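# Seat a matching bearing on a fitting plate's bore

## Task

Some plates do not suit some bearings. Using the drawing's requirements, pick a plate and a bearing that suit each other and set that bearing onto that plate's bore, with the plate upright. The task fails if any bearing, even for a moment, touches a plate other than its chosen partner while centred on that plate's bore. Do not disturb the press, which sits inside a transparent guard, and leave the gauge idle at the end.

## Robot and tools

Robot: two UR12e-type arms, left_arm and right_arm, each with a Robotiq 140 gripper whose fingers can fold at a hinge. Scene frame: origin at table-top height midway between the nominal bases, +x out over the table, +y toward left_arm, +z up. Calibrated bases: left_arm (+0.055, +0.547, +0.009) m, right_arm (+0.006, -0.686, +0.009) m, turned slightly in yaw. Results give each gripper's end_effector_position (m, the point between closed pads), end_effector_quat_wxyz and velocities in this frame; these can be off by a few cm. Gripper fingers point along its +z and close along its y axis.

The 18-number row. Every motion command is one flat row of 18 numbers, each in [-1, 1], covering both arms: left_arm first (6 joint numbers, then gripper position, force_limit, speed), then right_arm the same way. Joint order: shoulder pan, shoulder lift, elbow, wrist 1, wrist 2, wrist 3. Joint numbers are offsets, not poses: they count from the Joint targets line as it stood when the call began, never from the previous row, so repeating an offset moves further. Scale: 1.0 = 1.481 rad for the two shoulder joints and 2.222 rad for the elbow and wrists. Stated ranges: elbow -3.142 to 3.142 rad, all others -6.283 to 6.283 rad; asking more than 0.010 rad past a range is refused, and a joint clipped at its end reports "joint sent to its limit". Send 0 offsets for an arm you want to hold. Gripper numbers are absolute commands: position +1 fully open (140 mm), about -0.8 pads touching, -1 closes until blocked; force_limit -1 to +1 (about 14 N up to 58 N on a part up to 40 mm wide, more with a fast close); speed -1 to +1 (about 30 to 250 mm/s). To leave a gripper unchanged, repeat its last three numbers, since 0 is itself a command.

execute_actions: arguments actions (a list holding one action) and optional cameras. An action may have rows (1 to 15 rows, each lasting one 1/30 s step), steps (1 to 450, default 15, at least one per row), until (stop early on gauge fields, e.g. {"gauge": {"state": "busy"}}; numbers need a comparison like [">", 2]) and a device key such as {"gauge": {"measure": true}} or {"gauge": {"stop": true}}. After the last row each arm keeps heading to that row's target, so give distant targets more steps. An empty actions list returns all camera images.

move: target is one 18-number row or a list of up to 15 rows, all offsets from the same Joint targets. speed is the top rad/s of the joint with farthest to go (0.01 to 3.14, default 0.5; one value or one per target). blend (rad) rounds corners between listed targets; 0 stops at each. stop_force (4 to 120 N, both arms) ends an arm's path when its wrist sensor feels that much push against its motion; use a low speed with it, and leave it out when lifting off a contact. zero (default true) re-zeros the sensor first. blocking=false returns early; then call wait or stop before new rows or moves. The result adds a "move:" line: done, off_target, moving, held or fault, plus limits=held if a check withheld steps. Joints move together, so the hand follows a curve, and nothing is avoided automatically.

wait: seconds 0 to 10, arms hold. stop: brakes a running move. zoom_image: camera (cam_low, cam_nest, cam_left_wrist, cam_right_wrist) and region [x0, y0, x1, y1] in pixels, at most 504 by 504, from the latest image. show_instructions: displays the drawing. zero_wrist_force: arm name. read_manual: licence text. finished_scene: scene number (1 or 2); irreversible.

Gripping: close with position -1 and confirm object_status 2 (0 moving, 1 blocked opening, 2 blocked closing, 3 reached target or pads met). Grip with the outer quarter of the pads near the fingertips; deeper grips let fingers fold, holding narrow parts loosely. Pushing fingertips into a surface folds them easily. position_measured is in counts: 3 open, 230 pads together.

Gauge: reads one round piece lying flat and still on its plate, centred within 40 mm, with nothing else in view (a plate with a pressed bearing counts as one). Send measure; message measure_taken means started; the reading is done when readings increases, about 12 s later. no_1 to no_5 give sizes in mm for the drawing's numbered requirements (0.000 = nothing found). Keep arms and parts clear while it runs, and make sure state is idle at the end.

Cautions: never let a bearing touch a non-matching plate while centred over its bore. Don't drop parts, release moving parts, or let anything fall off the table. Avoid hard hits; a force near 150 N or joint torque at its limit (wrist joints 51.3 N m) stops the arm for 10 s. Arms must not hit or squeeze each other; a clearance check may withhold commands ("joint command not followed"). Holding loads or stretched poses heats motors; MOTOR HOT warns before an over-temperature stop. Keep well away from the guarded press.

Each tool is called as name(argument=value, ...) on one line, values as JSON.

Reference images:

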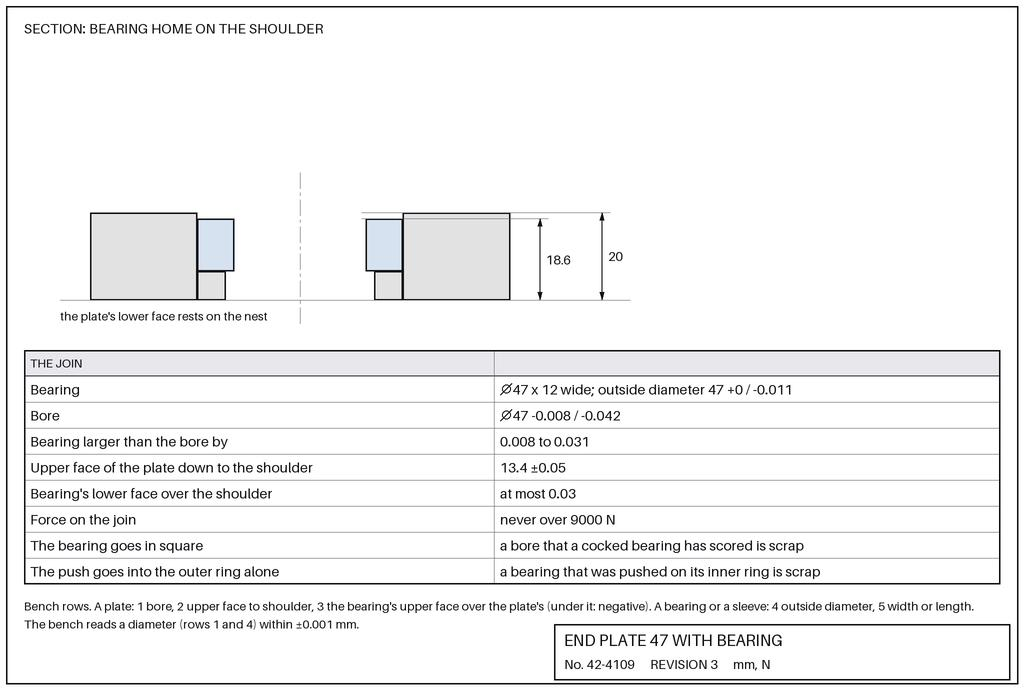

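## Session

execute_actions(actions=[])

Scene clock: 0.00 s.
left_arm: end_effector_position=(+0.9259, +0.6386, +0.2143) position_measured=3 object_status=3 end_effector_quat_wxyz=(-0.204, +0.933, -0.020, +0.296) | right_arm: end_effector_position=(+0.7269, -0.7035, +0.2114) position_measured=3 object_status=3 end_effector_quat_wxyz=(-0.427, +0.587, +0.669, +0.161)
Joint positions: left_arm=[-0.309 -1.36 2.091 -2.82 -1.022 -3.259] | right_arm=[-0.476 -1.106 1.532 -1.137 -1.105 0.729]
Joint velocities: within noise
Joint torques (N m): no reading
Wrist force (N): no reading
Wrist torque (N m): no reading
Wrist force, peak (N): no reading
Joint targets: left_arm=[-0.309 -1.360 2.091 -2.820 -1.022 -3.259] | right_arm=[-0.476 -1.106 1.532 -1.137 -1.105 0.729]
Tool commands: left_gripper/position=+1.0 left_gripper/force_limit=+1.0 left_gripper/speed=+1.0 right_gripper/position=+1.0 right_gripper/force_limit=+1.0 right_gripper/speed=+1.0
gauge: message=nothing_yet readings=0 no_1=0.000 no_2=0.000 no_3=0.000 no_4=0.000 no_5=0.000

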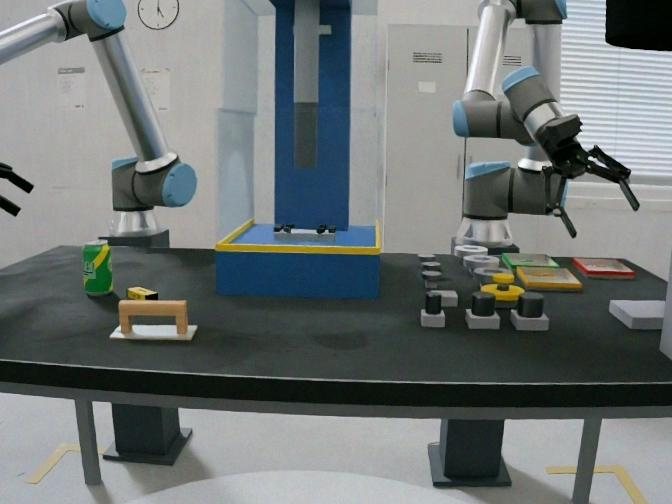

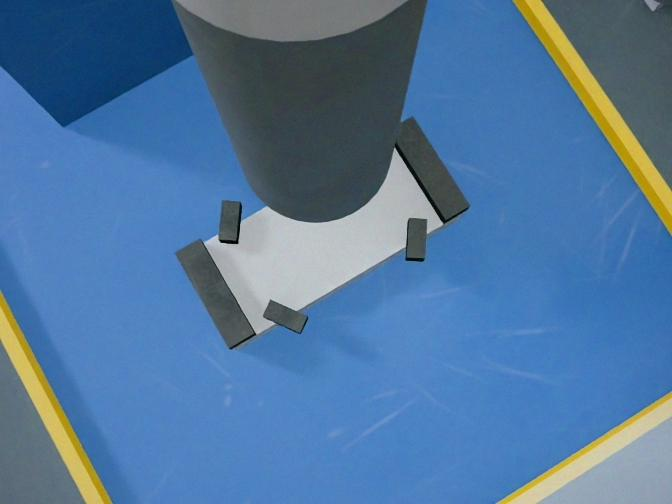

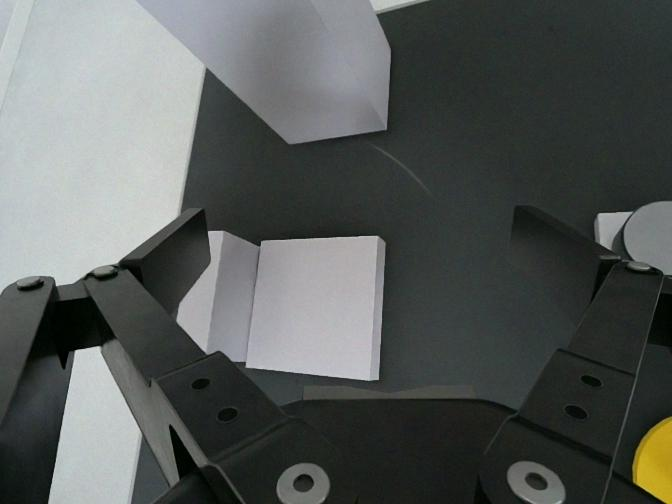

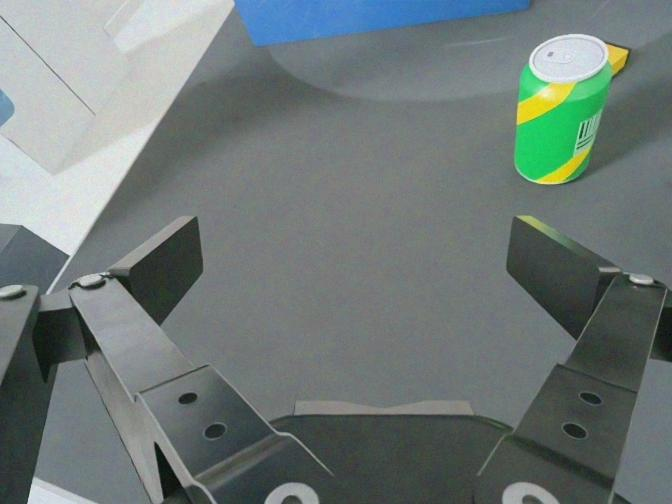

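zoom_image(camera="cam_low", region=[390, 220, 672, 370])

Scaled by 1.787 from the camera's 672x504 image, which has a finer 960x720 frame.

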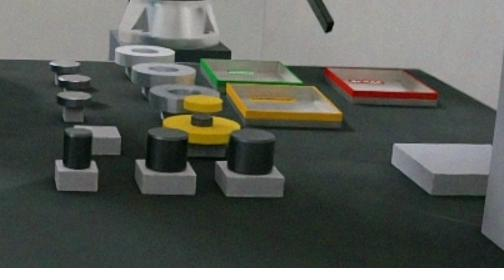

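move(target=[-0.195,-0.379,-0.0963,0.582,-0.247,-0.2165,1,1,1,0,0,0,0,0,0,1,1,1], speed=0.8, cameras=["cam_left_wrist"])

Scene clock: 36.73 s.
left_arm: end_effector_position=(+0.5504, +0.4207, +0.4500) position_measured=3 object_status=3 end_effector_quat_wxyz=(+0.000, +1.000, +0.000, +0.000) | right_arm: end_effector_position=(+0.7269, -0.7035, +0.2114) position_measured=3 object_status=3 end_effector_quat_wxyz=(-0.427, +0.587, +0.669, +0.161)
Joint positions: left_arm=[-0.597 -1.921 1.877 -1.527 -1.571 -3.74] | right_arm=[-0.476 -1.106 1.532 -1.137 -1.105 0.729]
Joint torques (N m): left_arm=[-16.84 -37.35 -55.38 -2.97 -3.65 -4.24] | right_arm=[0.77 -82.54 -46.04 -0.81 0.63 -0.65]
Wrist force (N): left_arm=[-0.5 -0.5 0.3] | right_arm=[-0.1 0.1 0.3]
Wrist torque (N m): left_arm=[0.09 0.32 -0.09] | right_arm=[0.03 0.02 0.00]
Wrist force, peak (N): left_arm=[-3.0 -0.1 -1.2] | right_arm=[0.2 0.6 0.4]
Joint targets: left_arm=[-0.597 -1.921 1.877 -1.526 -1.571 -3.740] | right_arm=[-0.476 -1.106 1.532 -1.137 -1.105 0.729]
gauge: message=nothing_yet readings=0 no_1=0.000 no_2=0.000 no_3=0.000 no_4=0.000 no_5=0.000
move: done
camera_calibration:
cam_left_wrist: T_world_to_cam=[[0.0000958158, -0.999881, -0.0154425, 0.439828], [-0.934536, -0.00558504, 0.355825, 0.352906], [-0.355869, 0.0143975, -0.934425, 0.789579], [0, 0, 0, 1]] pos_world=[0.610748, 0.430379, 0.619022]
Images, in order (width x height): cam_left_wrist 672x504.

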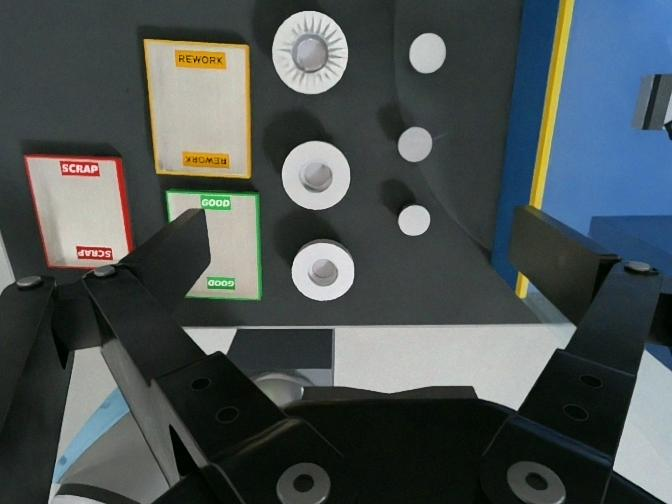

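zoom_image(camera="cam_left_wrist", region=[250, 0, 470, 310])

zoom_image(camera="cam_left_wrist", region=[260, 0, 370, 110])

zoom_image(camera="cam_left_wrist", region=[265, 130, 375, 310])

zoom_image(camera="cam_left_wrist", region=[370, 10, 470, 110])

zoom_image(camera="cam_left_wrist", region=[370, 110, 470, 250])

Scaled by 1.626 from the camera's 672x504 image, which has a finer 960x720 frame.

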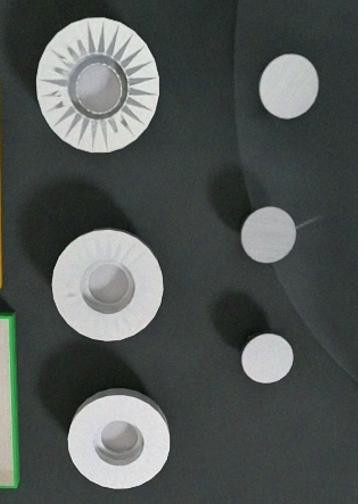

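Scaled by 4.582 from the camera's 672x504 image, which has a finer 960x720 frame.

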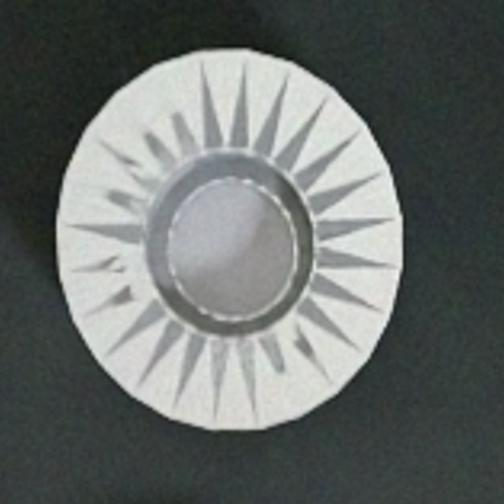

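Scaled by 2.800 from the camera's 672x504 image, which has a finer 960x720 frame.

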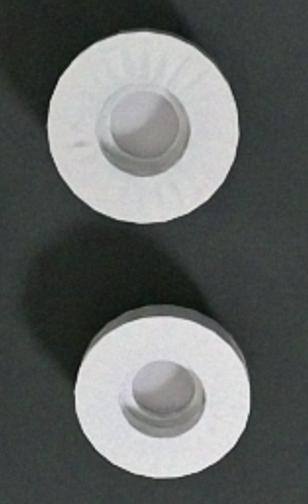

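Scaled by 5.040 from the camera's 672x504 image, which has a finer 960x720 frame.

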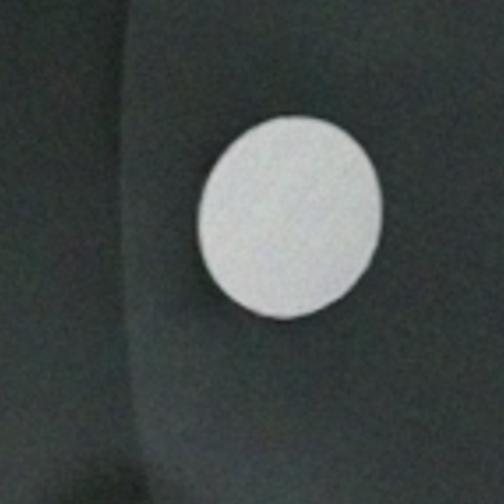

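Scaled by 3.600 from the camera's 672x504 image, which has a finer 960x720 frame.

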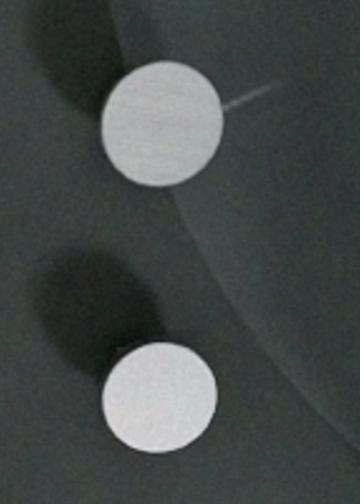

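move(target=[0.3356,-0.053,0.2354,-0.4356,0,-1,1,1,1,0,0,0,0,0,0,1,1,1], speed=1.2, cameras=["cam_left_wrist"])

Scene clock: 73.27 s.
left_arm: end_effector_position=(+0.6154, +0.6656, +0.2893) position_measured=3 object_status=3 end_effector_quat_wxyz=(+0.257, +0.202, +0.944, +0.029) | right_arm: end_effector_position=(+0.7269, -0.7035, +0.2114) position_measured=3 object_status=3 end_effector_quat_wxyz=(-0.427, +0.587, +0.669, +0.161)
Joint positions: left_arm=[-0.1 -2 2.4 -2.494 -1.571 -5.961] | right_arm=[-0.476 -1.106 1.532 -1.137 -1.105 0.729]
Joint torques (N m): left_arm=[20.26 -26.35 -39.91 -9.01 -1.28 -3.98] | right_arm=[-0.85 -82.38 -45.97 -0.8 0.38 -0.85]
Wrist force (N): left_arm=[0.7 -1.3 -0.1] | right_arm=[0.0 0.1 0.1]
Wrist torque (N m): left_arm=[-0.21 0.34 -0.12] | right_arm=[0.01 -0.01 0.00]
Wrist force, peak (N): left_arm=[1.9 -0.6 0.1] | right_arm=[0.2 0.6 0.5]
Joint targets: left_arm=[-0.100 -2.000 2.400 -2.494 -1.571 -5.962] | right_arm=[-0.476 -1.106 1.532 -1.137 -1.105 0.729]
gauge: message=nothing_yet readings=0 no_1=0.000 no_2=0.000 no_3=0.000 no_4=0.000 no_5=0.000
move: done
camera_calibration:
cam_left_wrist: T_world_to_cam=[[0.375432, 0.915433, 0.14503, -0.870024], [0.55895, -0.348441, 0.752439, -0.333321], [0.739341, -0.201425, -0.642497, 0.0441603], [0, 0, 0, 1]] pos_world=[0.480295, 0.689201, 0.405356]
Images, in order (width x height): cam_left_wrist 672x504.

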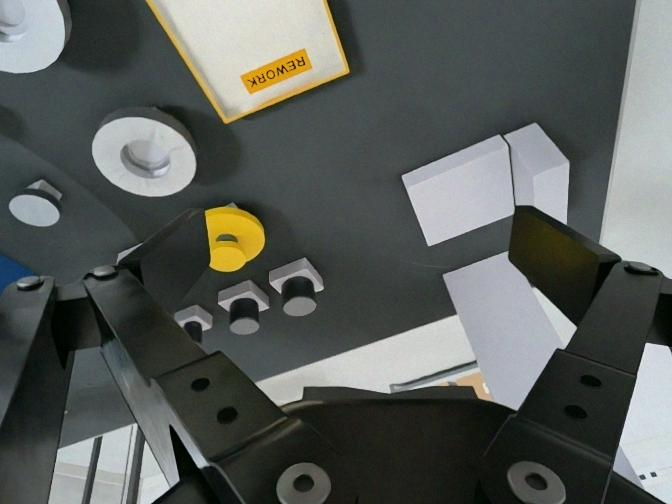

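zoom_image(camera="cam_left_wrist", region=[0, 80, 340, 340])

execute_actions(actions=[], cameras=["cam_low"])

zoom_image(camera="cam_low", region=[410, 230, 560, 335])

zoom_image(camera="cam_low", region=[530, 0, 672, 110])

Scaled by 1.482 from the camera's 672x504 image, which has a finer 960x720 frame.

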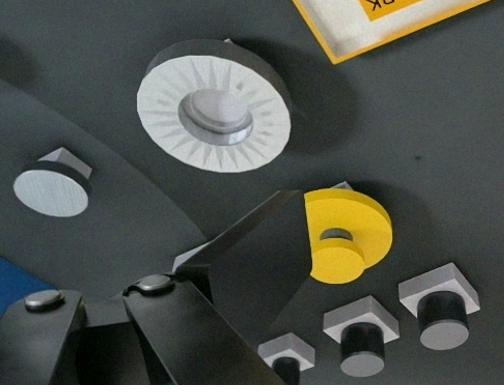

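Scene clock: 109.73 s.
left_arm: end_effector_position=(+0.6154, +0.6656, +0.2893) position_measured=3 object_status=3 end_effector_quat_wxyz=(+0.257, +0.202, +0.945, +0.029) | right_arm: end_effector_position=(+0.7269, -0.7035, +0.2114) position_measured=3 object_status=3 end_effector_quat_wxyz=(-0.427, +0.587, +0.669, +0.161)
Joint positions: left_arm=[-0.1 -2 2.4 -2.494 -1.571 -5.962] | right_arm=[-0.476 -1.106 1.532 -1.137 -1.105 0.729]
Joint velocities: within noise
Joint torques (N m): left_arm=[16.58 -23.2 -39.35 -8.44 2.96 -3.46] | right_arm=[0.43 -81.34 -45.94 -1.11 0.48 -0.35]
Wrist force (N): left_arm=[0.7 -1.3 -0.4] | right_arm=[0.3 0.5 0.3]
Wrist torque (N m): left_arm=[-0.19 0.32 -0.12] | right_arm=[0.11 -0.07 0.00]
Wrist force, peak (N): left_arm=[0.6 -1.7 -0.4] | right_arm=[-0.2 0.6 -0.1]
Joint targets: left_arm=[-0.100 -2.000 2.400 -2.494 -1.571 -5.962] | right_arm=[-0.476 -1.106 1.532 -1.137 -1.105 0.729]
Tool commands: left_gripper/position=+1.0 left_gripper/force_limit=+1.0 left_gripper/speed=+1.0 right_gripper/position=+1.0 right_gripper/force_limit=+1.0 right_gripper/speed=+1.0
gauge: message=nothing_yet readings=0 no_1=0.000 no_2=0.000 no_3=0.000 no_4=0.000 no_5=0.000
Images, in order (width x height): cam_low 672x504.

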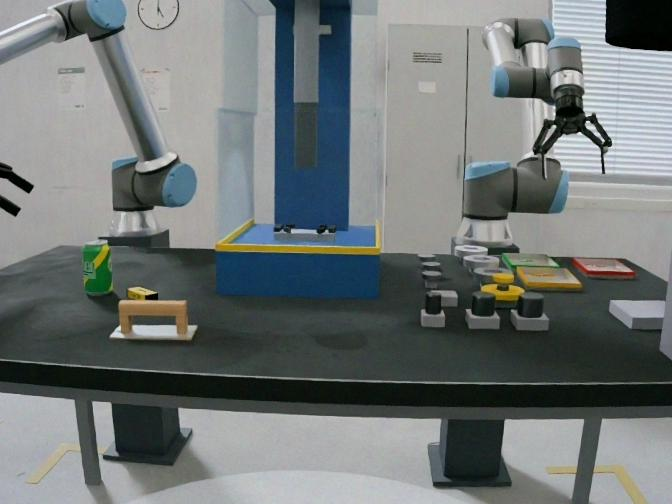

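Scaled by 3.360 from the camera's 672x504 image, which has a finer 960x720 frame.

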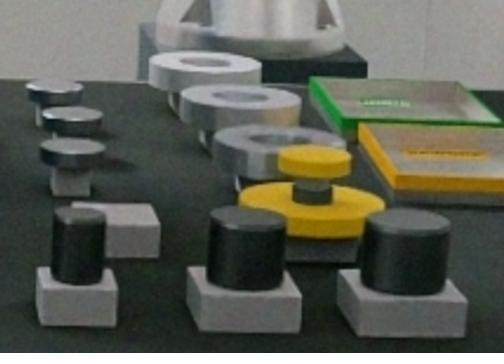

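Scaled by 3.549 from the camera's 672x504 image, which has a finer 960x720 frame.

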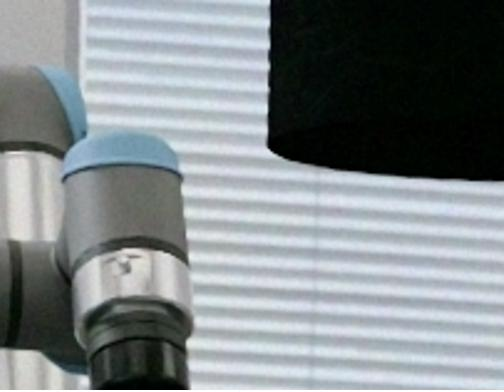

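move(target=[-0.2149,0.2779,-0.0961,0.1464,0,0.0207,1,1,1,0,0,0,0,0,0,1,1,1], speed=0.8, cameras=["cam_left_wrist"])

Scene clock: 142.40 s.
left_arm: end_effector_position=(+0.6572, +0.4698, +0.1400) position_measured=3 object_status=3 end_effector_quat_wxyz=(+0.000, +0.383, +0.924, +0.000) | right_arm: end_effector_position=(+0.7269, -0.7035, +0.2114) position_measured=3 object_status=3 end_effector_quat_wxyz=(-0.427, +0.587, +0.669, +0.161)
Joint positions: left_arm=[-0.419 -1.589 2.186 -2.169 -1.571 -5.916] | right_arm=[-0.476 -1.106 1.532 -1.137 -1.105 0.729]
Joint torques (N m): left_arm=[-18 -32.8 -47.61 -2.9 2.88 3.62] | right_arm=[-0.58 -82.08 -45.17 -1.04 0.44 -0.77]
Wrist force (N): left_arm=[0.4 -0.7 0.0] | right_arm=[-0.2 0.2 -0.2]
Wrist torque (N m): left_arm=[0.01 0.19 -0.18] | right_arm=[0.04 0.04 0.00]
Wrist force, peak (N): left_arm=[-3.7 -2.3 2.9] | right_arm=[-0.1 0.5 0.5]
Joint targets: left_arm=[-0.419 -1.588 2.186 -2.169 -1.571 -5.916] | right_arm=[-0.476 -1.106 1.532 -1.137 -1.105 0.729]
gauge: message=nothing_yet readings=0 no_1=0.000 no_2=0.000 no_3=0.000 no_4=0.000 no_5=0.000
move: done
camera_calibration:
cam_left_wrist: T_world_to_cam=[[0.707801, 0.706251, -0.0150754, -0.78255], [0.663704, -0.657551, 0.356543, -0.180888], [0.241896, -0.262367, -0.934157, 0.274283], [0, 0, 0, 1]] pos_world=[0.607598, 0.505696, 0.308921]
Images, in order (width x height): cam_left_wrist 672x504.

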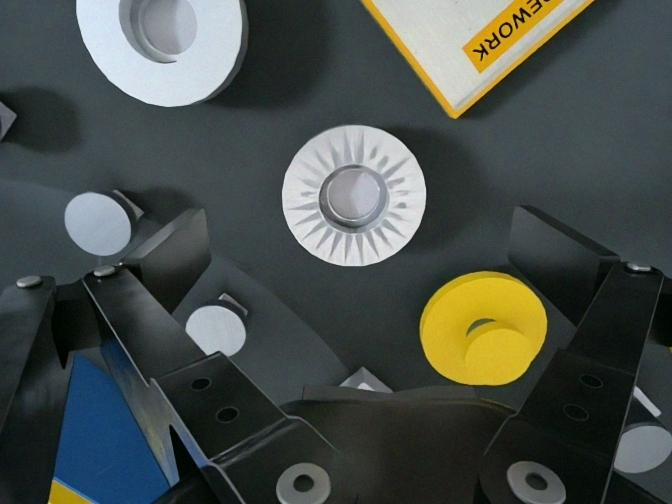

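move(target=[[0,0.0835,0.0369,-0.0925,0,0,1,1,1,0,0,0,0,0,0,1,1,1],[0,0.0835,0.0369,-0.0925,0,0,-1,0.2,-1,0,0,0,0,0,0,1,1,1]], speed=[0.15,0.3], cameras=["cam_left_wrist"])

Scene clock: 169.20 s.
left_arm: end_effector_position=(+0.6572, +0.4697, +0.0469) position_measured=86 object_status=0 end_effector_quat_wxyz=(+0.000, +0.383, +0.924, +0.000) | right_arm: end_effector_position=(+0.7269, -0.7035, +0.2114) position_measured=3 object_status=3 end_effector_quat_wxyz=(-0.427, +0.587, +0.669, +0.161)
Joint positions: left_arm=[-0.419 -1.465 2.268 -2.375 -1.571 -5.916] | right_arm=[-0.476 -1.106 1.532 -1.137 -1.105 0.729]
Joint torques (N m): left_arm=[-16.27 -39.9 -28.76 -5.96 2.73 3.42] | right_arm=[-0.34 -81.66 -45.64 -1 0.32 -0.42]
Wrist force (N): left_arm=[4.2 -3.2 -18.1] | right_arm=[0.0 0.2 -0.1]
Wrist torque (N m): left_arm=[0.06 0.21 -0.17] | right_arm=[0.05 0.00 0.00]
Wrist force, peak (N): left_arm=[4.2 -3.5 -18.2] | right_arm=[0.4 0.5 -0.1]
Joint targets: left_arm=[-0.419 -1.465 2.268 -2.375 -1.571 -5.916] | right_arm=[-0.476 -1.106 1.532 -1.137 -1.105 0.729]
gauge: message=nothing_yet readings=0 no_1=0.000 no_2=0.000 no_3=0.000 no_4=0.000 no_5=0.000
move: done
camera_calibration:
cam_left_wrist: T_world_to_cam=[[0.707943, 0.706106, -0.0152244, -0.783863], [0.663697, -0.657743, 0.356202, -0.147583], [0.241503, -0.262275, -0.934285, 0.187508], [0, 0, 0, 1]] pos_world=[0.607597, 0.505597, 0.215821]
Images, in order (width x height): cam_left_wrist 672x504.

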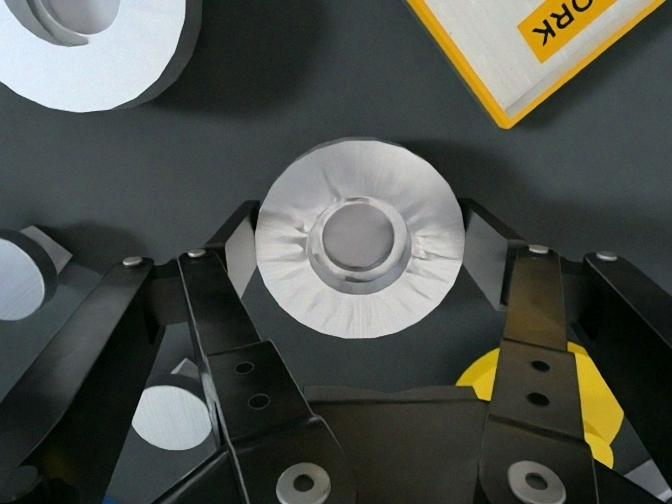

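move(target=[[0,-0.0835,-0.0369,0.0925,0,0,-1,0.2,-1,0,0,0,0,0,0,1,1,1],[0.2939,0.2218,-0.2371,0.0898,0,0.549,-1,0.2,-1,0,0,0,0,0,0,1,1,1]], speed=[0.2,0.4], cameras=["cam_left_wrist","cam_low"])

Scene clock: 206.23 s.
left_arm: end_effector_position=(+0.8995, +0.7352, +0.0794) position_measured=86 object_status=2 end_effector_quat_wxyz=(+0.000, +0.707, +0.707, +0.000) | right_arm: end_effector_position=(+0.7269, -0.7035, +0.2114) position_measured=3 object_status=3 end_effector_quat_wxyz=(-0.427, +0.587, +0.669, +0.161)
Joint positions: left_arm=[0.017 -1.136 1.742 -2.175 -1.571 -4.696] | right_arm=[-0.476 -1.106 1.532 -1.137 -1.105 0.729]
Joint torques (N m): left_arm=[19.95 -77.78 -48.61 -8.58 2.34 3.54] | right_arm=[-0.75 -82.71 -44.31 -0.84 0.07 -0.69]
Wrist force (N): left_arm=[0.1 0.1 4.6] | right_arm=[0.0 0.1 -0.1]
Wrist torque (N m): left_arm=[0.20 0.34 -0.18] | right_arm=[0.01 -0.01 0.00]
Wrist force, peak (N): left_arm=[4.2 -3.3 -18.6] | right_arm=[-0.2 0.7 -0.2]
Joint targets: left_arm=[0.017 -1.136 1.741 -2.175 -1.571 -4.696] | right_arm=[-0.476 -1.106 1.532 -1.137 -1.105 0.729]
gauge: message=nothing_yet readings=0 no_1=0.000 no_2=0.000 no_3=0.000 no_4=0.000 no_5=0.000
move: done
camera_calibration:
cam_left_wrist: T_world_to_cam=[[0.999862, -0.000238717, -0.0166002, -0.885581], [0.00568782, -0.934459, 0.356025, 0.649993], [-0.0155972, -0.356071, -0.934329, 0.529298], [0, 0, 0, 1]] pos_world=[0.890018, 0.795648, 0.248423]
Images, in order (width x height): cam_low 672x504, cam_left_wrist 672x504.

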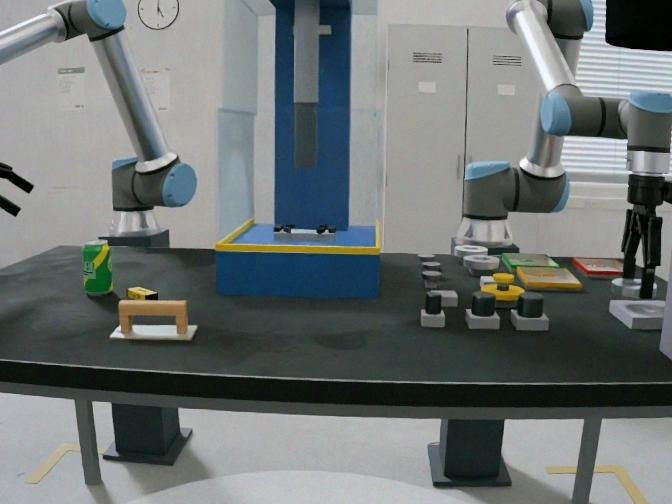

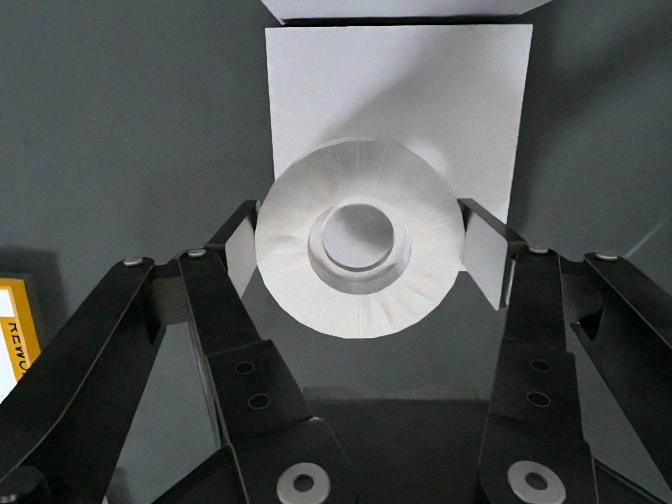

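move(target=[[0.0126,0.0334,-0.011,-0.0112,0,0.009,-1,0.2,-1,0,0,0,0,0,0,1,1,1],[0.0126,0.0481,-0.0054,-0.0266,0,0.009,-1,0.2,-1,0,0,0,0,0,0,1,1,1]], speed=[0.06,0.02], stop_force=10, cameras=["cam_left_wrist","cam_low"])

Scene clock: 230.30 s.
left_arm: end_effector_position=(+0.9148, +0.7516, +0.0501) position_measured=86 object_status=2 end_effector_quat_wxyz=(+0.000, +0.708, +0.707, +0.000) | right_arm: end_effector_position=(+0.7269, -0.7035, +0.2114) position_measured=3 object_status=3 end_effector_quat_wxyz=(-0.427, +0.587, +0.669, +0.161)
Joint positions: left_arm=[0.035 -1.082 1.719 -2.207 -1.571 -4.676] | right_arm=[-0.476 -1.106 1.532 -1.137 -1.105 0.729]
Joint torques (N m): left_arm=[7.89 -92.26 -39.58 -1.65 2.25 2.28] | right_arm=[-0.47 -81.03 -45.15 -1.07 -0.06 -0.71]
Wrist force (N): left_arm=[-0.6 -2.0 -11.8] | right_arm=[0.1 0.3 0.1]
Wrist torque (N m): left_arm=[-0.11 0.39 -0.20] | right_arm=[0.06 -0.02 -0.01]
Wrist force, peak (N): left_arm=[-2.7 -21.5 -43.8] | right_arm=[-0.1 0.6 -0.2]
Joint targets: left_arm=[0.035 -1.082 1.719 -2.207 -1.571 -4.676] | right_arm=[-0.476 -1.106 1.532 -1.137 -1.105 0.729]
gauge: message=nothing_yet readings=0 no_1=0.000 no_2=0.000 no_3=0.000 no_4=0.000 no_5=0.000
move: contact (left_arm); path passed 1 of 2 targets; left_arm: the wrist 1 is farthest, 0.028 rad from its target
camera_calibration:
cam_left_wrist: T_world_to_cam=[[0.999861, -0.00163131, -0.0166081, -0.90033], [0.00438941, -0.93446, 0.356042, 0.676872], [-0.0161004, -0.356065, -0.934322, 0.508359], [0, 0, 0, 1]] pos_world=[0.905419, 0.81205, 0.219023]
Images, in order (width x height): cam_low 672x504, cam_left_wrist 672x504.

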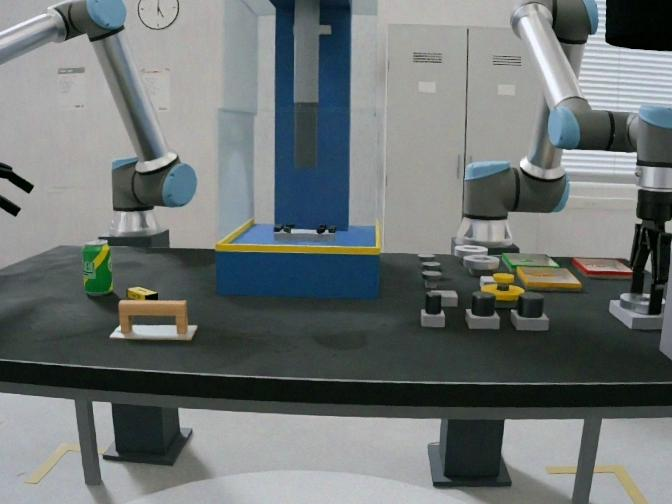

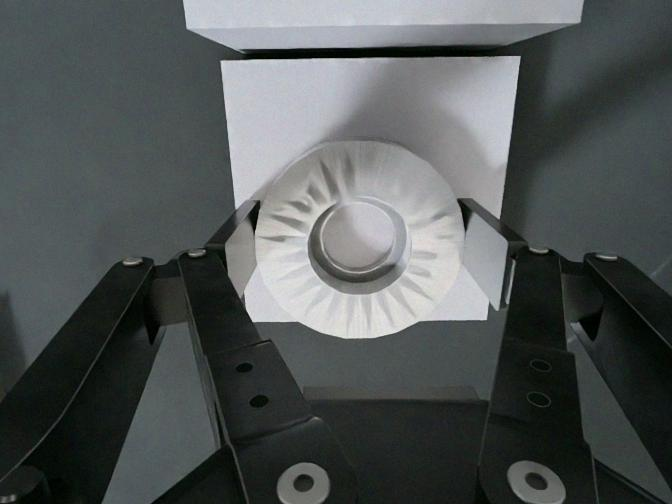

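move(target=[[0,0,0,0,0,0,0.64,0.2,-1,0,0,0,0,0,0,1,1,1],[0,-0.0267,-0.0118,0.0293,0,0,0.64,0.2,-1,0,0,0,0,0,0,1,1,1],[-0.4487,-0.3161,0.1743,0.0361,0,0.4073,0.64,0.2,-1,0,0,0,0,0,0,1,1,1]], speed=[0.1,0.1,0.6], cameras=["cam_left_wrist","cam_low"])

execute_actions(actions=[{"gauge":{"measure":true},"steps":420,"until":{"gauge":{"readings":[">",0]}}}])

Scene clock: 265.43 s.
left_arm: end_effector_position=(+0.6569, +0.3244, +0.1599) position_measured=48 object_status=3 end_effector_quat_wxyz=(+0.000, +1.000, +0.000, +0.000) | right_arm: end_effector_position=(+0.7269, -0.7035, +0.2114) position_measured=3 object_status=3 end_effector_quat_wxyz=(-0.427, +0.587, +0.669, +0.161)
Joint positions: left_arm=[-0.629 -1.551 2.107 -2.126 -1.571 -3.771] | right_arm=[-0.476 -1.106 1.532 -1.137 -1.105 0.729]
Joint torques (N m): left_arm=[-17.92 -63.02 -35.77 -2.88 1.61 3.53] | right_arm=[-1.59 -82.22 -45.64 -1.13 0.04 -0.65]
Wrist force (N): left_arm=[0.1 -0.5 0.2] | right_arm=[0.0 0.4 0.0]
Wrist torque (N m): left_arm=[0.01 0.20 -0.19] | right_arm=[0.08 0.00 -0.01]
Wrist force, peak (N): left_arm=[-0.7 -2.1 -11.6] | right_arm=[-0.3 0.7 -0.2]
Joint targets: left_arm=[-0.629 -1.551 2.107 -2.126 -1.571 -3.771] | right_arm=[-0.476 -1.106 1.532 -1.137 -1.105 0.729]
gauge: message=nothing_yet readings=0 no_1=0.000 no_2=0.000 no_3=0.000 no_4=0.000 no_5=0.000
move: done
camera_calibration:
cam_left_wrist: T_world_to_cam=[[-0.000279361, -0.999875, -0.0158399, 0.339347], [-0.934299, -0.00538577, 0.356449, 0.554807], [-0.356489, 0.0148988, -0.934181, 0.55793], [0, 0, 0, 1]] pos_world=[0.717347, 0.33398, 0.328822]
Images, in order (width x height): cam_low 672x504, cam_left_wrist 672x504.

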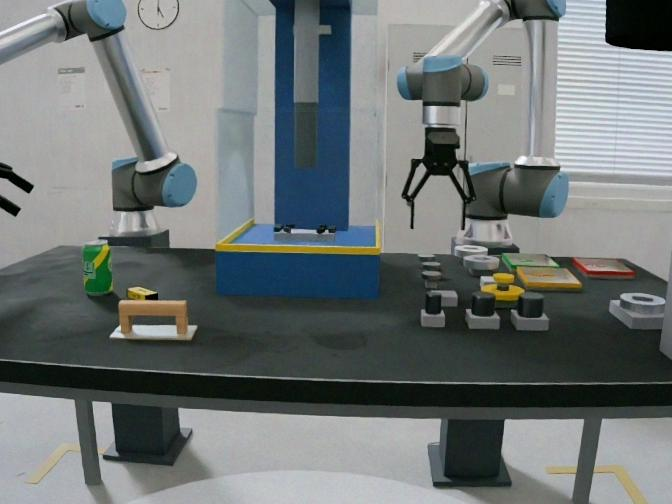

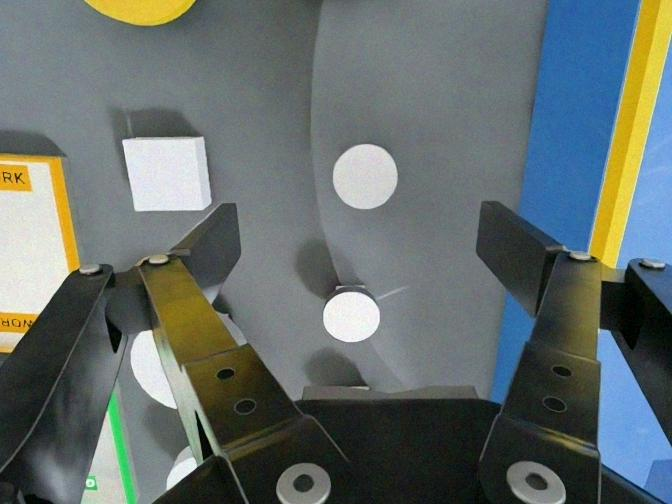

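Scene clock: 277.63 s.
left_arm: end_effector_position=(+0.6568, +0.3243, +0.1599) position_measured=48 object_status=3 end_effector_quat_wxyz=(+0.000, +1.000, +0.000, +0.000) | right_arm: end_effector_position=(+0.7269, -0.7035, +0.2114) position_measured=3 object_status=3 end_effector_quat_wxyz=(-0.427, +0.587, +0.669, +0.161)
Joint positions: left_arm=[-0.629 -1.551 2.107 -2.126 -1.571 -3.771] | right_arm=[-0.476 -1.106 1.532 -1.137 -1.105 0.729]
Joint torques (N m): left_arm=[-17.91 -64.11 -36.07 -2.9 1.68 3.46] | right_arm=[-0.64 -82.6 -44.81 -0.97 0.16 -0.67]
Wrist force (N): left_arm=[0.2 -0.5 0.2] | right_arm=[0.1 0.2 -0.2]
Wrist torque (N m): left_arm=[0.01 0.19 -0.19] | right_arm=[0.05 -0.03 -0.01]
Wrist force, peak (N): left_arm=[0.2 -0.8 0.3] | right_arm=[0.0 0.5 -0.5]
Joint targets: left_arm=[-0.629 -1.551 2.107 -2.126 -1.571 -3.771] | right_arm=[-0.476 -1.106 1.532 -1.137 -1.105 0.729]
Tool commands: left_gripper/position=+0.64 left_gripper/force_limit=+0.2 left_gripper/speed=-1.0 right_gripper/position=+1.0 right_gripper/force_limit=+1.0 right_gripper/speed=+1.0
gauge: message=measure_taken readings=1 no_1=46.986 no_2=13.401 no_3=0.000 no_4=0.000 no_5=0.000

move(target=[[0.4488,0.2899,-0.1865,-0.0072,0,-0.4073,0.64,0.2,-1,0,0,0,0,0,0,1,1,1],[0.4483,0.3167,-0.1746,-0.0365,0,-0.4073,0.64,0.2,-1,0,0,0,0,0,0,1,1,1],[0.4483,0.3167,-0.1746,-0.0365,0,-0.4073,-1,0.2,-1,0,0,0,0,0,0,1,1,1],[0.4488,0.2899,-0.1865,-0.0072,0,-0.4073,-1,0.2,-1,0,0,0,0,0,0,1,1,1],[0.3037,0.2072,-0.1022,-0.0362,0,-0.5041,-1,0.2,-1,0,0,0,0,0,0,1,1,1]], speed=[0.6,0.08,0.1,0.1,0.3], cameras=["cam_left_wrist"])

Scene clock: 324.43 s.
left_arm: end_effector_position=(+0.8504, +0.5799, +0.0899) position_measured=86 object_status=2 end_effector_quat_wxyz=(+0.000, +0.707, +0.707, +0.000) | right_arm: end_effector_position=(+0.7269, -0.7035, +0.2114) position_measured=3 object_status=3 end_effector_quat_wxyz=(-0.427, +0.587, +0.669, +0.161)
Joint positions: left_arm=[-0.179 -1.244 1.879 -2.207 -1.571 -4.891] | right_arm=[-0.476 -1.106 1.532 -1.137 -1.105 0.729]
Joint torques (N m): left_arm=[-17.27 -92.2 -36.35 -8.37 1.56 -4.33] | right_arm=[0.42 -84.43 -44.38 -0.91 -0.11 -0.79]
Wrist force (N): left_arm=[0.2 -0.5 4.1] | right_arm=[-0.1 0.6 -0.3]
Wrist torque (N m): left_arm=[0.04 0.23 0.00] | right_arm=[0.13 0.03 -0.01]
Wrist force, peak (N): left_arm=[-1.2 -9.0 -14.5] | right_arm=[0.1 0.8 -0.2]
Joint targets: left_arm=[-0.179 -1.244 1.880 -2.207 -1.571 -4.891] | right_arm=[-0.476 -1.106 1.532 -1.137 -1.105 0.729]
gauge: message=measure_taken readings=1 no_1=46.986 no_2=13.401 no_3=0.000 no_4=0.000 no_5=0.000
move: done
camera_calibration:
cam_left_wrist: T_world_to_cam=[[0.999884, -0.00141683, -0.0151929, -0.835786], [0.00408595, -0.934457, 0.356052, 0.50279], [-0.0147015, -0.356072, -0.934343, 0.482198], [0, 0, 0, 1]] pos_world=[0.840723, 0.640349, 0.258821]
Images, in order (width x height): cam_left_wrist 672x504.

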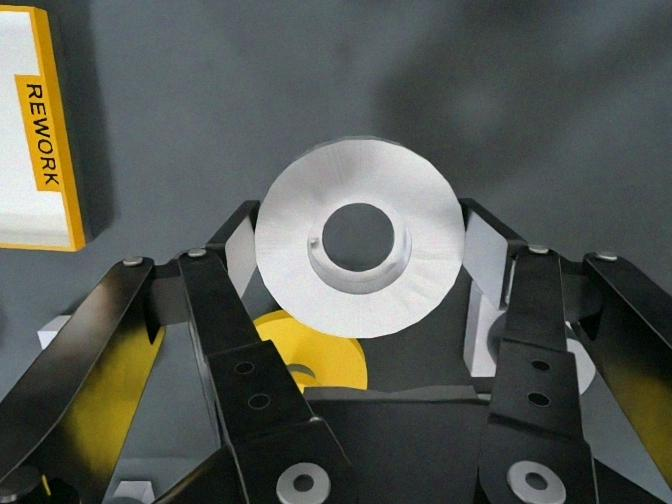

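move(target=[[0,0.0413,0.0162,-0.0437,0,0,-1,0.2,-1,0,0,0,0,0,0,1,1,1],[0,0.0564,0.0207,-0.0584,0,0,-1,0.2,-1,0,0,0,0,0,0,1,1,1]], speed=[0.08,0.02], stop_force=10)

Scene clock: 338.53 s.
left_arm: end_effector_position=(+0.8504, +0.5797, +0.0248) position_measured=86 object_status=2 end_effector_quat_wxyz=(+0.000, +0.707, +0.707, +0.000) | right_arm: end_effector_position=(+0.7269, -0.7035, +0.2114) position_measured=3 object_status=3 end_effector_quat_wxyz=(-0.427, +0.587, +0.669, +0.161)
Joint positions: left_arm=[-0.179 -1.172 1.92 -2.319 -1.571 -4.891] | right_arm=[-0.476 -1.106 1.532 -1.137 -1.105 0.729]
Joint torques (N m): left_arm=[-16.47 -93.01 -42.01 -3.93 1.38 -4.04] | right_arm=[-1.19 -83.62 -44.95 -1.03 -0.33 -0.61]
Wrist force (N): left_arm=[0.1 0.1 1.8] | right_arm=[0.1 0.1 -0.2]
Wrist torque (N m): left_arm=[0.15 0.22 -0.01] | right_arm=[0.02 -0.02 -0.01]
Wrist force, peak (N): left_arm=[1.4 -7.6 -28.6] | right_arm=[-0.1 0.6 -0.4]
Joint targets: left_arm=[-0.179 -1.172 1.920 -2.319 -1.571 -4.891] | right_arm=[-0.476 -1.106 1.532 -1.137 -1.105 0.729]
gauge: message=measure_taken readings=1 no_1=46.986 no_2=13.401 no_3=0.000 no_4=0.000 no_5=0.000
move: contact (left_arm); path passed 1 of 2 targets; left_arm: the wrist 1 is farthest, 0.017 rad from its target

move(target=[[0,0,0,0,0,0,0.64,0.2,-1,0,0,0,0,0,0,1,1,1],[0,-0.0924,-0.044,0.1056,0,0,0.64,0.2,-1,0,0,0,0,0,0,1,1,1],[-0.3075,-0.2209,0.0975,0.0498,0,0.5018,0.64,0.2,-1,0,0,0,0,0,0,1,1,1],[-0.3075,-0.2209,0.0975,0.0498,0,0.5018,0.239,-0.5,-1,0,0,0,0,0,0,1,1,1]], speed=[0.1,0.2,0.5,0.2], cameras=["cam_left_wrist","cam_low"])

Scene clock: 380.10 s.
left_arm: end_effector_position=(+0.6599, +0.3177, +0.1199) position_measured=99 object_status=0 end_effector_quat_wxyz=(+0.000, +1.000, +0.000, +0.000) | right_arm: end_effector_position=(+0.7269, -0.7035, +0.2114) position_measured=3 object_status=3 end_effector_quat_wxyz=(-0.427, +0.587, +0.669, +0.161)
Joint positions: left_arm=[-0.635 -1.499 2.137 -2.209 -1.571 -3.776] | right_arm=[-0.476 -1.106 1.532 -1.137 -1.105 0.729]
Joint torques (N m): left_arm=[-18.15 -65.6 -33.74 -8.24 1.48 3.63] | right_arm=[-0.68 -82.07 -44.21 -1.08 -0.37 -0.82]
Wrist force (N): left_arm=[-0.2 -0.7 0.4] | right_arm=[-0.1 0.1 -0.3]
Wrist torque (N m): left_arm=[0.00 0.30 -0.23] | right_arm=[0.03 0.02 -0.01]
Wrist force, peak (N): left_arm=[0.2 -0.4 3.6] | right_arm=[-0.1 0.4 -0.6]
Joint targets: left_arm=[-0.635 -1.499 2.137 -2.209 -1.571 -3.776] | right_arm=[-0.476 -1.106 1.532 -1.137 -1.105 0.729]
gauge: message=measure_taken readings=1 no_1=46.986 no_2=13.401 no_3=0.000 no_4=0.000 no_5=0.000
move: done
camera_calibration:
cam_left_wrist: T_world_to_cam=[[-0.00107712, -0.99988, -0.0154282, 0.332471], [-0.934491, -0.00448578, 0.355958, 0.571819], [-0.355985, 0.0148009, -0.934374, 0.521457], [0, 0, 0, 1]] pos_world=[0.720349, 0.327278, 0.288822]
Images, in order (width x height): cam_low 672x504, cam_left_wrist 672x504.

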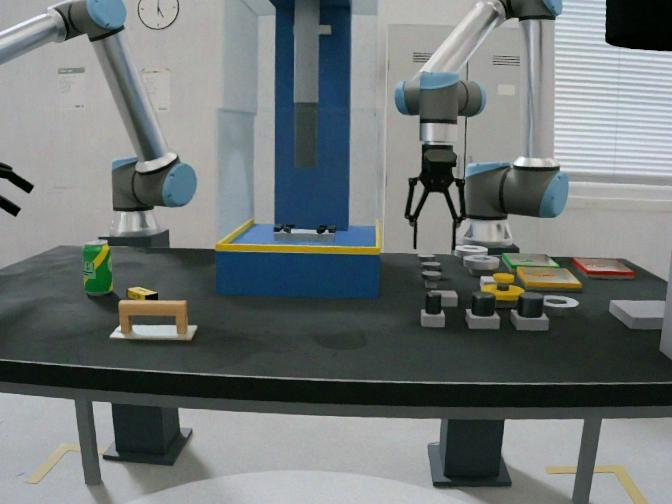

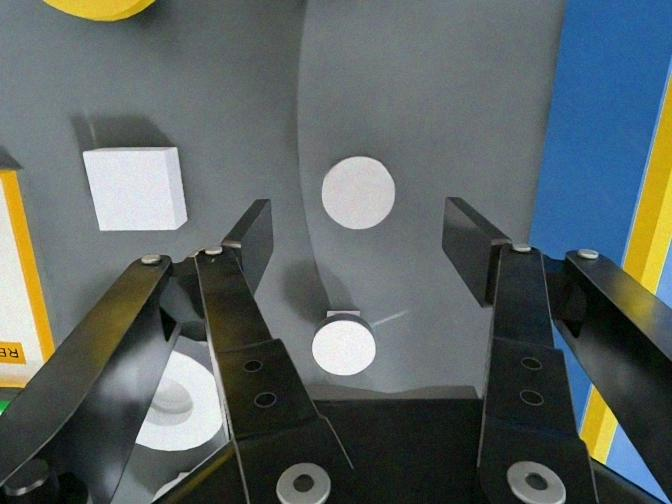

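move(target=[[0.002,0.0564,0.0213,-0.0589,0,0,0.239,-0.5,-1,0,0,0,0,0,0,1,1,1],[0.002,0.0564,0.0213,-0.0589,0,0,-1,-0.5,-1,0,0,0,0,0,0,1,1,1],[0.002,-0.0265,-0.0195,0.0372,0,0,-1,-0.5,-1,0,0,0,0,0,0,1,1,1],[0.4529,0.2548,-0.2,0.0302,0,-0.405,-1,-0.5,-1,0,0,0,0,0,0,1,1,1]], speed=[0.12,0.2,0.2,0.45], cameras=["cam_left_wrist"])

Scene clock: 421.50 s.
left_arm: end_effector_position=(+0.9151, +0.7520, +0.0922) position_measured=160 object_status=2 end_effector_quat_wxyz=(+0.000, +0.707, +0.707, +0.000) | right_arm: end_effector_position=(+0.7269, -0.7035, +0.2114) position_measured=3 object_status=3 end_effector_quat_wxyz=(-0.427, +0.587, +0.669, +0.161)
Joint positions: left_arm=[0.036 -1.122 1.693 -2.142 -1.571 -4.676] | right_arm=[-0.476 -1.106 1.532 -1.137 -1.105 0.729]
Joint torques (N m): left_arm=[20.65 -77.14 -48.69 -8.23 1.54 -4.34] | right_arm=[0.09 -82.68 -43.12 -0.82 -0.37 -1.07]
Wrist force (N): left_arm=[-0.2 0.2 2.1] | right_arm=[0.2 0.1 -0.2]
Wrist torque (N m): left_arm=[0.15 0.40 -0.04] | right_arm=[0.03 -0.04 -0.01]
Wrist force, peak (N): left_arm=[-3.2 -2.6 -12.5] | right_arm=[0.1 0.6 -0.5]
Joint targets: left_arm=[0.036 -1.122 1.693 -2.142 -1.571 -4.676] | right_arm=[-0.476 -1.106 1.532 -1.137 -1.105 0.729]
gauge: message=measure_taken readings=1 no_1=46.986 no_2=13.401 no_3=0.000 no_4=0.000 no_5=0.000
move: done
camera_calibration:
cam_left_wrist: T_world_to_cam=[[0.999881, -0.00148755, -0.0153799, -0.900089], [0.00408646, -0.934458, 0.356051, 0.662492], [-0.0149015, -0.356071, -0.93434, 0.546852], [0, 0, 0, 1]] pos_world=[0.905423, 0.81245, 0.261222]
Images, in order (width x height): cam_left_wrist 672x504.

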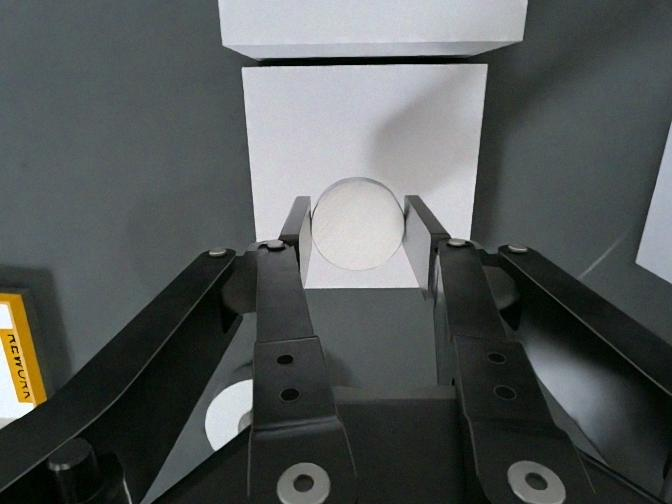

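move(target=[[0,0.0161,0.0078,-0.0186,0,0,-1,-0.5,-1,0,0,0,0,0,0,1,1,1],[0,0.0265,0.0121,-0.0297,0,0,-1,-0.5,-1,0,0,0,0,0,0,1,1,1]], speed=[0.04,0.012], stop_force=7)

Scene clock: 435.00 s.
left_arm: end_effector_position=(+0.9151, +0.7521, +0.0604) position_measured=160 object_status=2 end_effector_quat_wxyz=(+0.000, +0.707, +0.707, +0.000) | right_arm: end_effector_position=(+0.7269, -0.7035, +0.2114) position_measured=3 object_status=3 end_effector_quat_wxyz=(-0.427, +0.587, +0.669, +0.161)
Joint positions: left_arm=[0.036 -1.092 1.713 -2.192 -1.571 -4.676] | right_arm=[-0.476 -1.106 1.532 -1.137 -1.105 0.729]
Joint torques (N m): left_arm=[17.38 -103.12 -46.72 -3.03 1.54 -4.19] | right_arm=[-0.06 -83.65 -44.06 -1.04 -0.67 -0.85]
Wrist force (N): left_arm=[-0.3 0.1 1.8] | right_arm=[-0.2 0.3 -0.3]
Wrist torque (N m): left_arm=[0.09 0.44 -0.07] | right_arm=[0.06 0.04 -0.01]
Wrist force, peak (N): left_arm=[-0.6 -5.7 -12.9] | right_arm=[0.3 0.5 -0.4]
Joint targets: left_arm=[0.036 -1.092 1.713 -2.192 -1.571 -4.676] | right_arm=[-0.476 -1.106 1.532 -1.137 -1.105 0.729]
gauge: message=measure_taken readings=1 no_1=46.986 no_2=13.401 no_3=0.000 no_4=0.000 no_5=0.000
move: contact (left_arm); path passed 1 of 2 targets; left_arm: the wrist 1 is farthest, 0.016 rad from its target

move(target=[[0,0,0,0,0,0,0.239,-0.5,-1,0,0,0,0,0,0,1,1,1],[0,-0.02,-0.0091,0.0225,0,0,0.239,-0.5,-1,0,0,0,0,0,0,1,1,1],[-0.451,-0.3013,0.1713,0.0296,0,0,0.239,-0.5,-1,0,0,0,0,0,0,1,1,1]], speed=[0.1,0.1,0.5])

execute_actions(actions=[{"gauge":{"measure":true},"steps":420,"until":{"gauge":{"readings":[">",1]}}}])

Scene clock: 450.70 s.
left_arm: end_effector_position=(+0.6625, +0.3182, +0.1601) position_measured=99 object_status=3 end_effector_quat_wxyz=(+0.000, +0.900, +0.436, +0.000) | right_arm: end_effector_position=(+0.7269, -0.7035, +0.2114) position_measured=3 object_status=3 end_effector_quat_wxyz=(-0.427, +0.587, +0.669, +0.161)
Joint positions: left_arm=[-0.632 -1.538 2.094 -2.126 -1.571 -4.676] | right_arm=[-0.476 -1.106 1.532 -1.137 -1.105 0.729]
Joint torques (N m): left_arm=[-17.25 -66.02 -36.16 -2.83 1.55 -4.34] | right_arm=[-2.12 -83.09 -43.77 -0.91 -0.6 -0.75]
Wrist force (N): left_arm=[0.1 -0.1 0.9] | right_arm=[0.0 0.4 -0.3]
Wrist torque (N m): left_arm=[0.10 0.28 -0.04] | right_arm=[0.09 0.00 -0.01]
Wrist force, peak (N): left_arm=[4.5 0.6 2.6] | right_arm=[0.2 0.5 -0.5]
Joint targets: left_arm=[-0.632 -1.539 2.094 -2.126 -1.571 -4.676] | right_arm=[-0.476 -1.106 1.532 -1.137 -1.105 0.729]
gauge: message=measure_taken readings=1 no_1=46.986 no_2=13.401 no_3=0.000 no_4=0.000 no_5=0.000
move: done

Scene clock: 462.90 s.
left_arm: end_effector_position=(+0.6624, +0.3181, +0.1601) position_measured=99 object_status=3 end_effector_quat_wxyz=(+0.000, +0.900, +0.436, +0.000) | right_arm: end_effector_position=(+0.7269, -0.7035, +0.2114) position_measured=3 object_status=3 end_effector_quat_wxyz=(-0.427, +0.587, +0.669, +0.161)
Joint positions: left_arm=[-0.632 -1.539 2.094 -2.126 -1.571 -4.676] | right_arm=[-0.476 -1.106 1.532 -1.137 -1.105 0.729]
Joint torques (N m): left_arm=[-17.37 -65 -35.59 -2.86 1.53 -4.35] | right_arm=[-0.14 -80.66 -42.49 -0.71 -0.5 -0.64]
Wrist force (N): left_arm=[0.0 -0.2 1.0] | right_arm=[-0.1 0.3 -0.3]
Wrist torque (N m): left_arm=[0.08 0.32 -0.04] | right_arm=[0.05 0.01 -0.01]
Wrist force, peak (N): left_arm=[0.4 -0.1 1.2] | right_arm=[-0.1 0.5 -0.7]
Joint targets: left_arm=[-0.632 -1.539 2.094 -2.126 -1.571 -4.676] | right_arm=[-0.476 -1.106 1.532 -1.137 -1.105 0.729]
Tool commands: left_gripper/position=+0.239 left_gripper/force_limit=-0.5 left_gripper/speed=-1.0 right_gripper/position=+1.0 right_gripper/force_limit=+1.0 right_gripper/speed=+1.0
gauge: message=measure_taken readings=2 no_1=0.000 no_2=0.000 no_3=0.000 no_4=46.998 no_5=12.000

move(target=[[0.451,0.2818,-0.1806,-0.0072,0,0,0.239,-0.5,-1,0,0,0,0,0,0,1,1,1],[0.451,0.3018,-0.1715,-0.0297,0,0,0.239,-0.5,-1,0,0,0,0,0,0,1,1,1],[0.451,0.3018,-0.1715,-0.0297,0,0,-1,-0.5,-1,0,0,0,0,0,0,1,1,1],[0.451,0.2818,-0.1806,-0.0072,0,0,-1,-0.5,-1,0,0,0,0,0,0,1,1,1],[0.3041,0.1794,-0.1068,-0.0127,0,-0.0977,-1,-0.5,-1,0,0,0,0,0,0,1,1,1]], speed=[0.5,0.07,0.1,0.1,0.3], cameras=["cam_left_wrist"])

zoom_image(camera="cam_left_wrist", region=[220, 130, 500, 340])

Scene clock: 499.17 s.
left_arm: end_effector_position=(+0.8504, +0.5781, +0.1197) position_measured=160 object_status=2 end_effector_quat_wxyz=(+0.000, +0.708, +0.707, +0.000) | right_arm: end_effector_position=(+0.7269, -0.7035, +0.2114) position_measured=3 object_status=3 end_effector_quat_wxyz=(-0.427, +0.587, +0.669, +0.161)
Joint positions: left_arm=[-0.181 -1.273 1.857 -2.154 -1.571 -4.893] | right_arm=[-0.476 -1.106 1.532 -1.137 -1.105 0.729]
Joint torques (N m): left_arm=[-17 -91.8 -36.08 -8.19 1.23 -4.08] | right_arm=[1.56 -82.51 -44.09 -0.86 -0.54 -1.16]
Wrist force (N): left_arm=[0.2 -0.2 1.4] | right_arm=[0.2 0.3 -0.2]
Wrist torque (N m): left_arm=[0.11 0.18 0.06] | right_arm=[0.06 -0.04 -0.01]
Wrist force, peak (N): left_arm=[-0.7 -3.5 -8.9] | right_arm=[0.2 0.6 -0.7]
Joint targets: left_arm=[-0.182 -1.273 1.857 -2.154 -1.571 -4.893] | right_arm=[-0.476 -1.106 1.532 -1.137 -1.105 0.729]
gauge: message=measure_taken readings=2 no_1=0.000 no_2=0.000 no_3=0.000 no_4=46.998 no_5=12.000
move: done
camera_calibration:
cam_left_wrist: T_world_to_cam=[[0.999876, -0.00159265, -0.0156609, -0.835181], [0.00408688, -0.934491, 0.355962, 0.490545], [-0.0152019, -0.355982, -0.934369, 0.509774], [0, 0, 0, 1]] pos_world=[0.840822, 0.63855, 0.288622]
Images, in order (width x height): cam_left_wrist 672x504.

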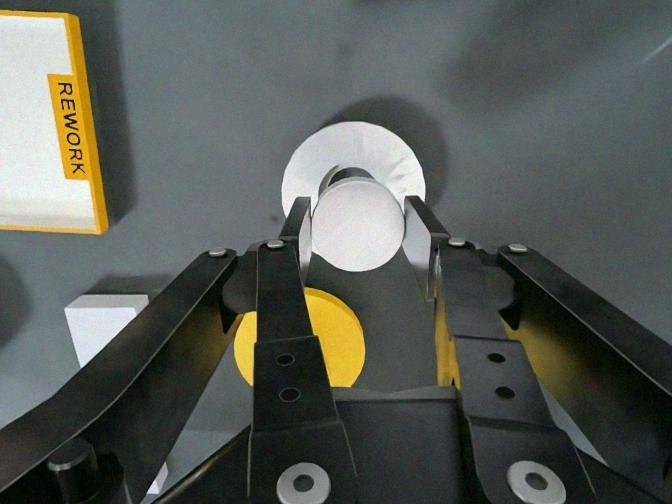

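Scaled by 1.800 from the camera's 672x504 image, which has a finer 960x720 frame.

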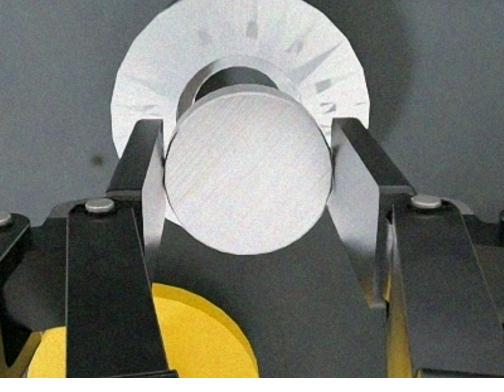

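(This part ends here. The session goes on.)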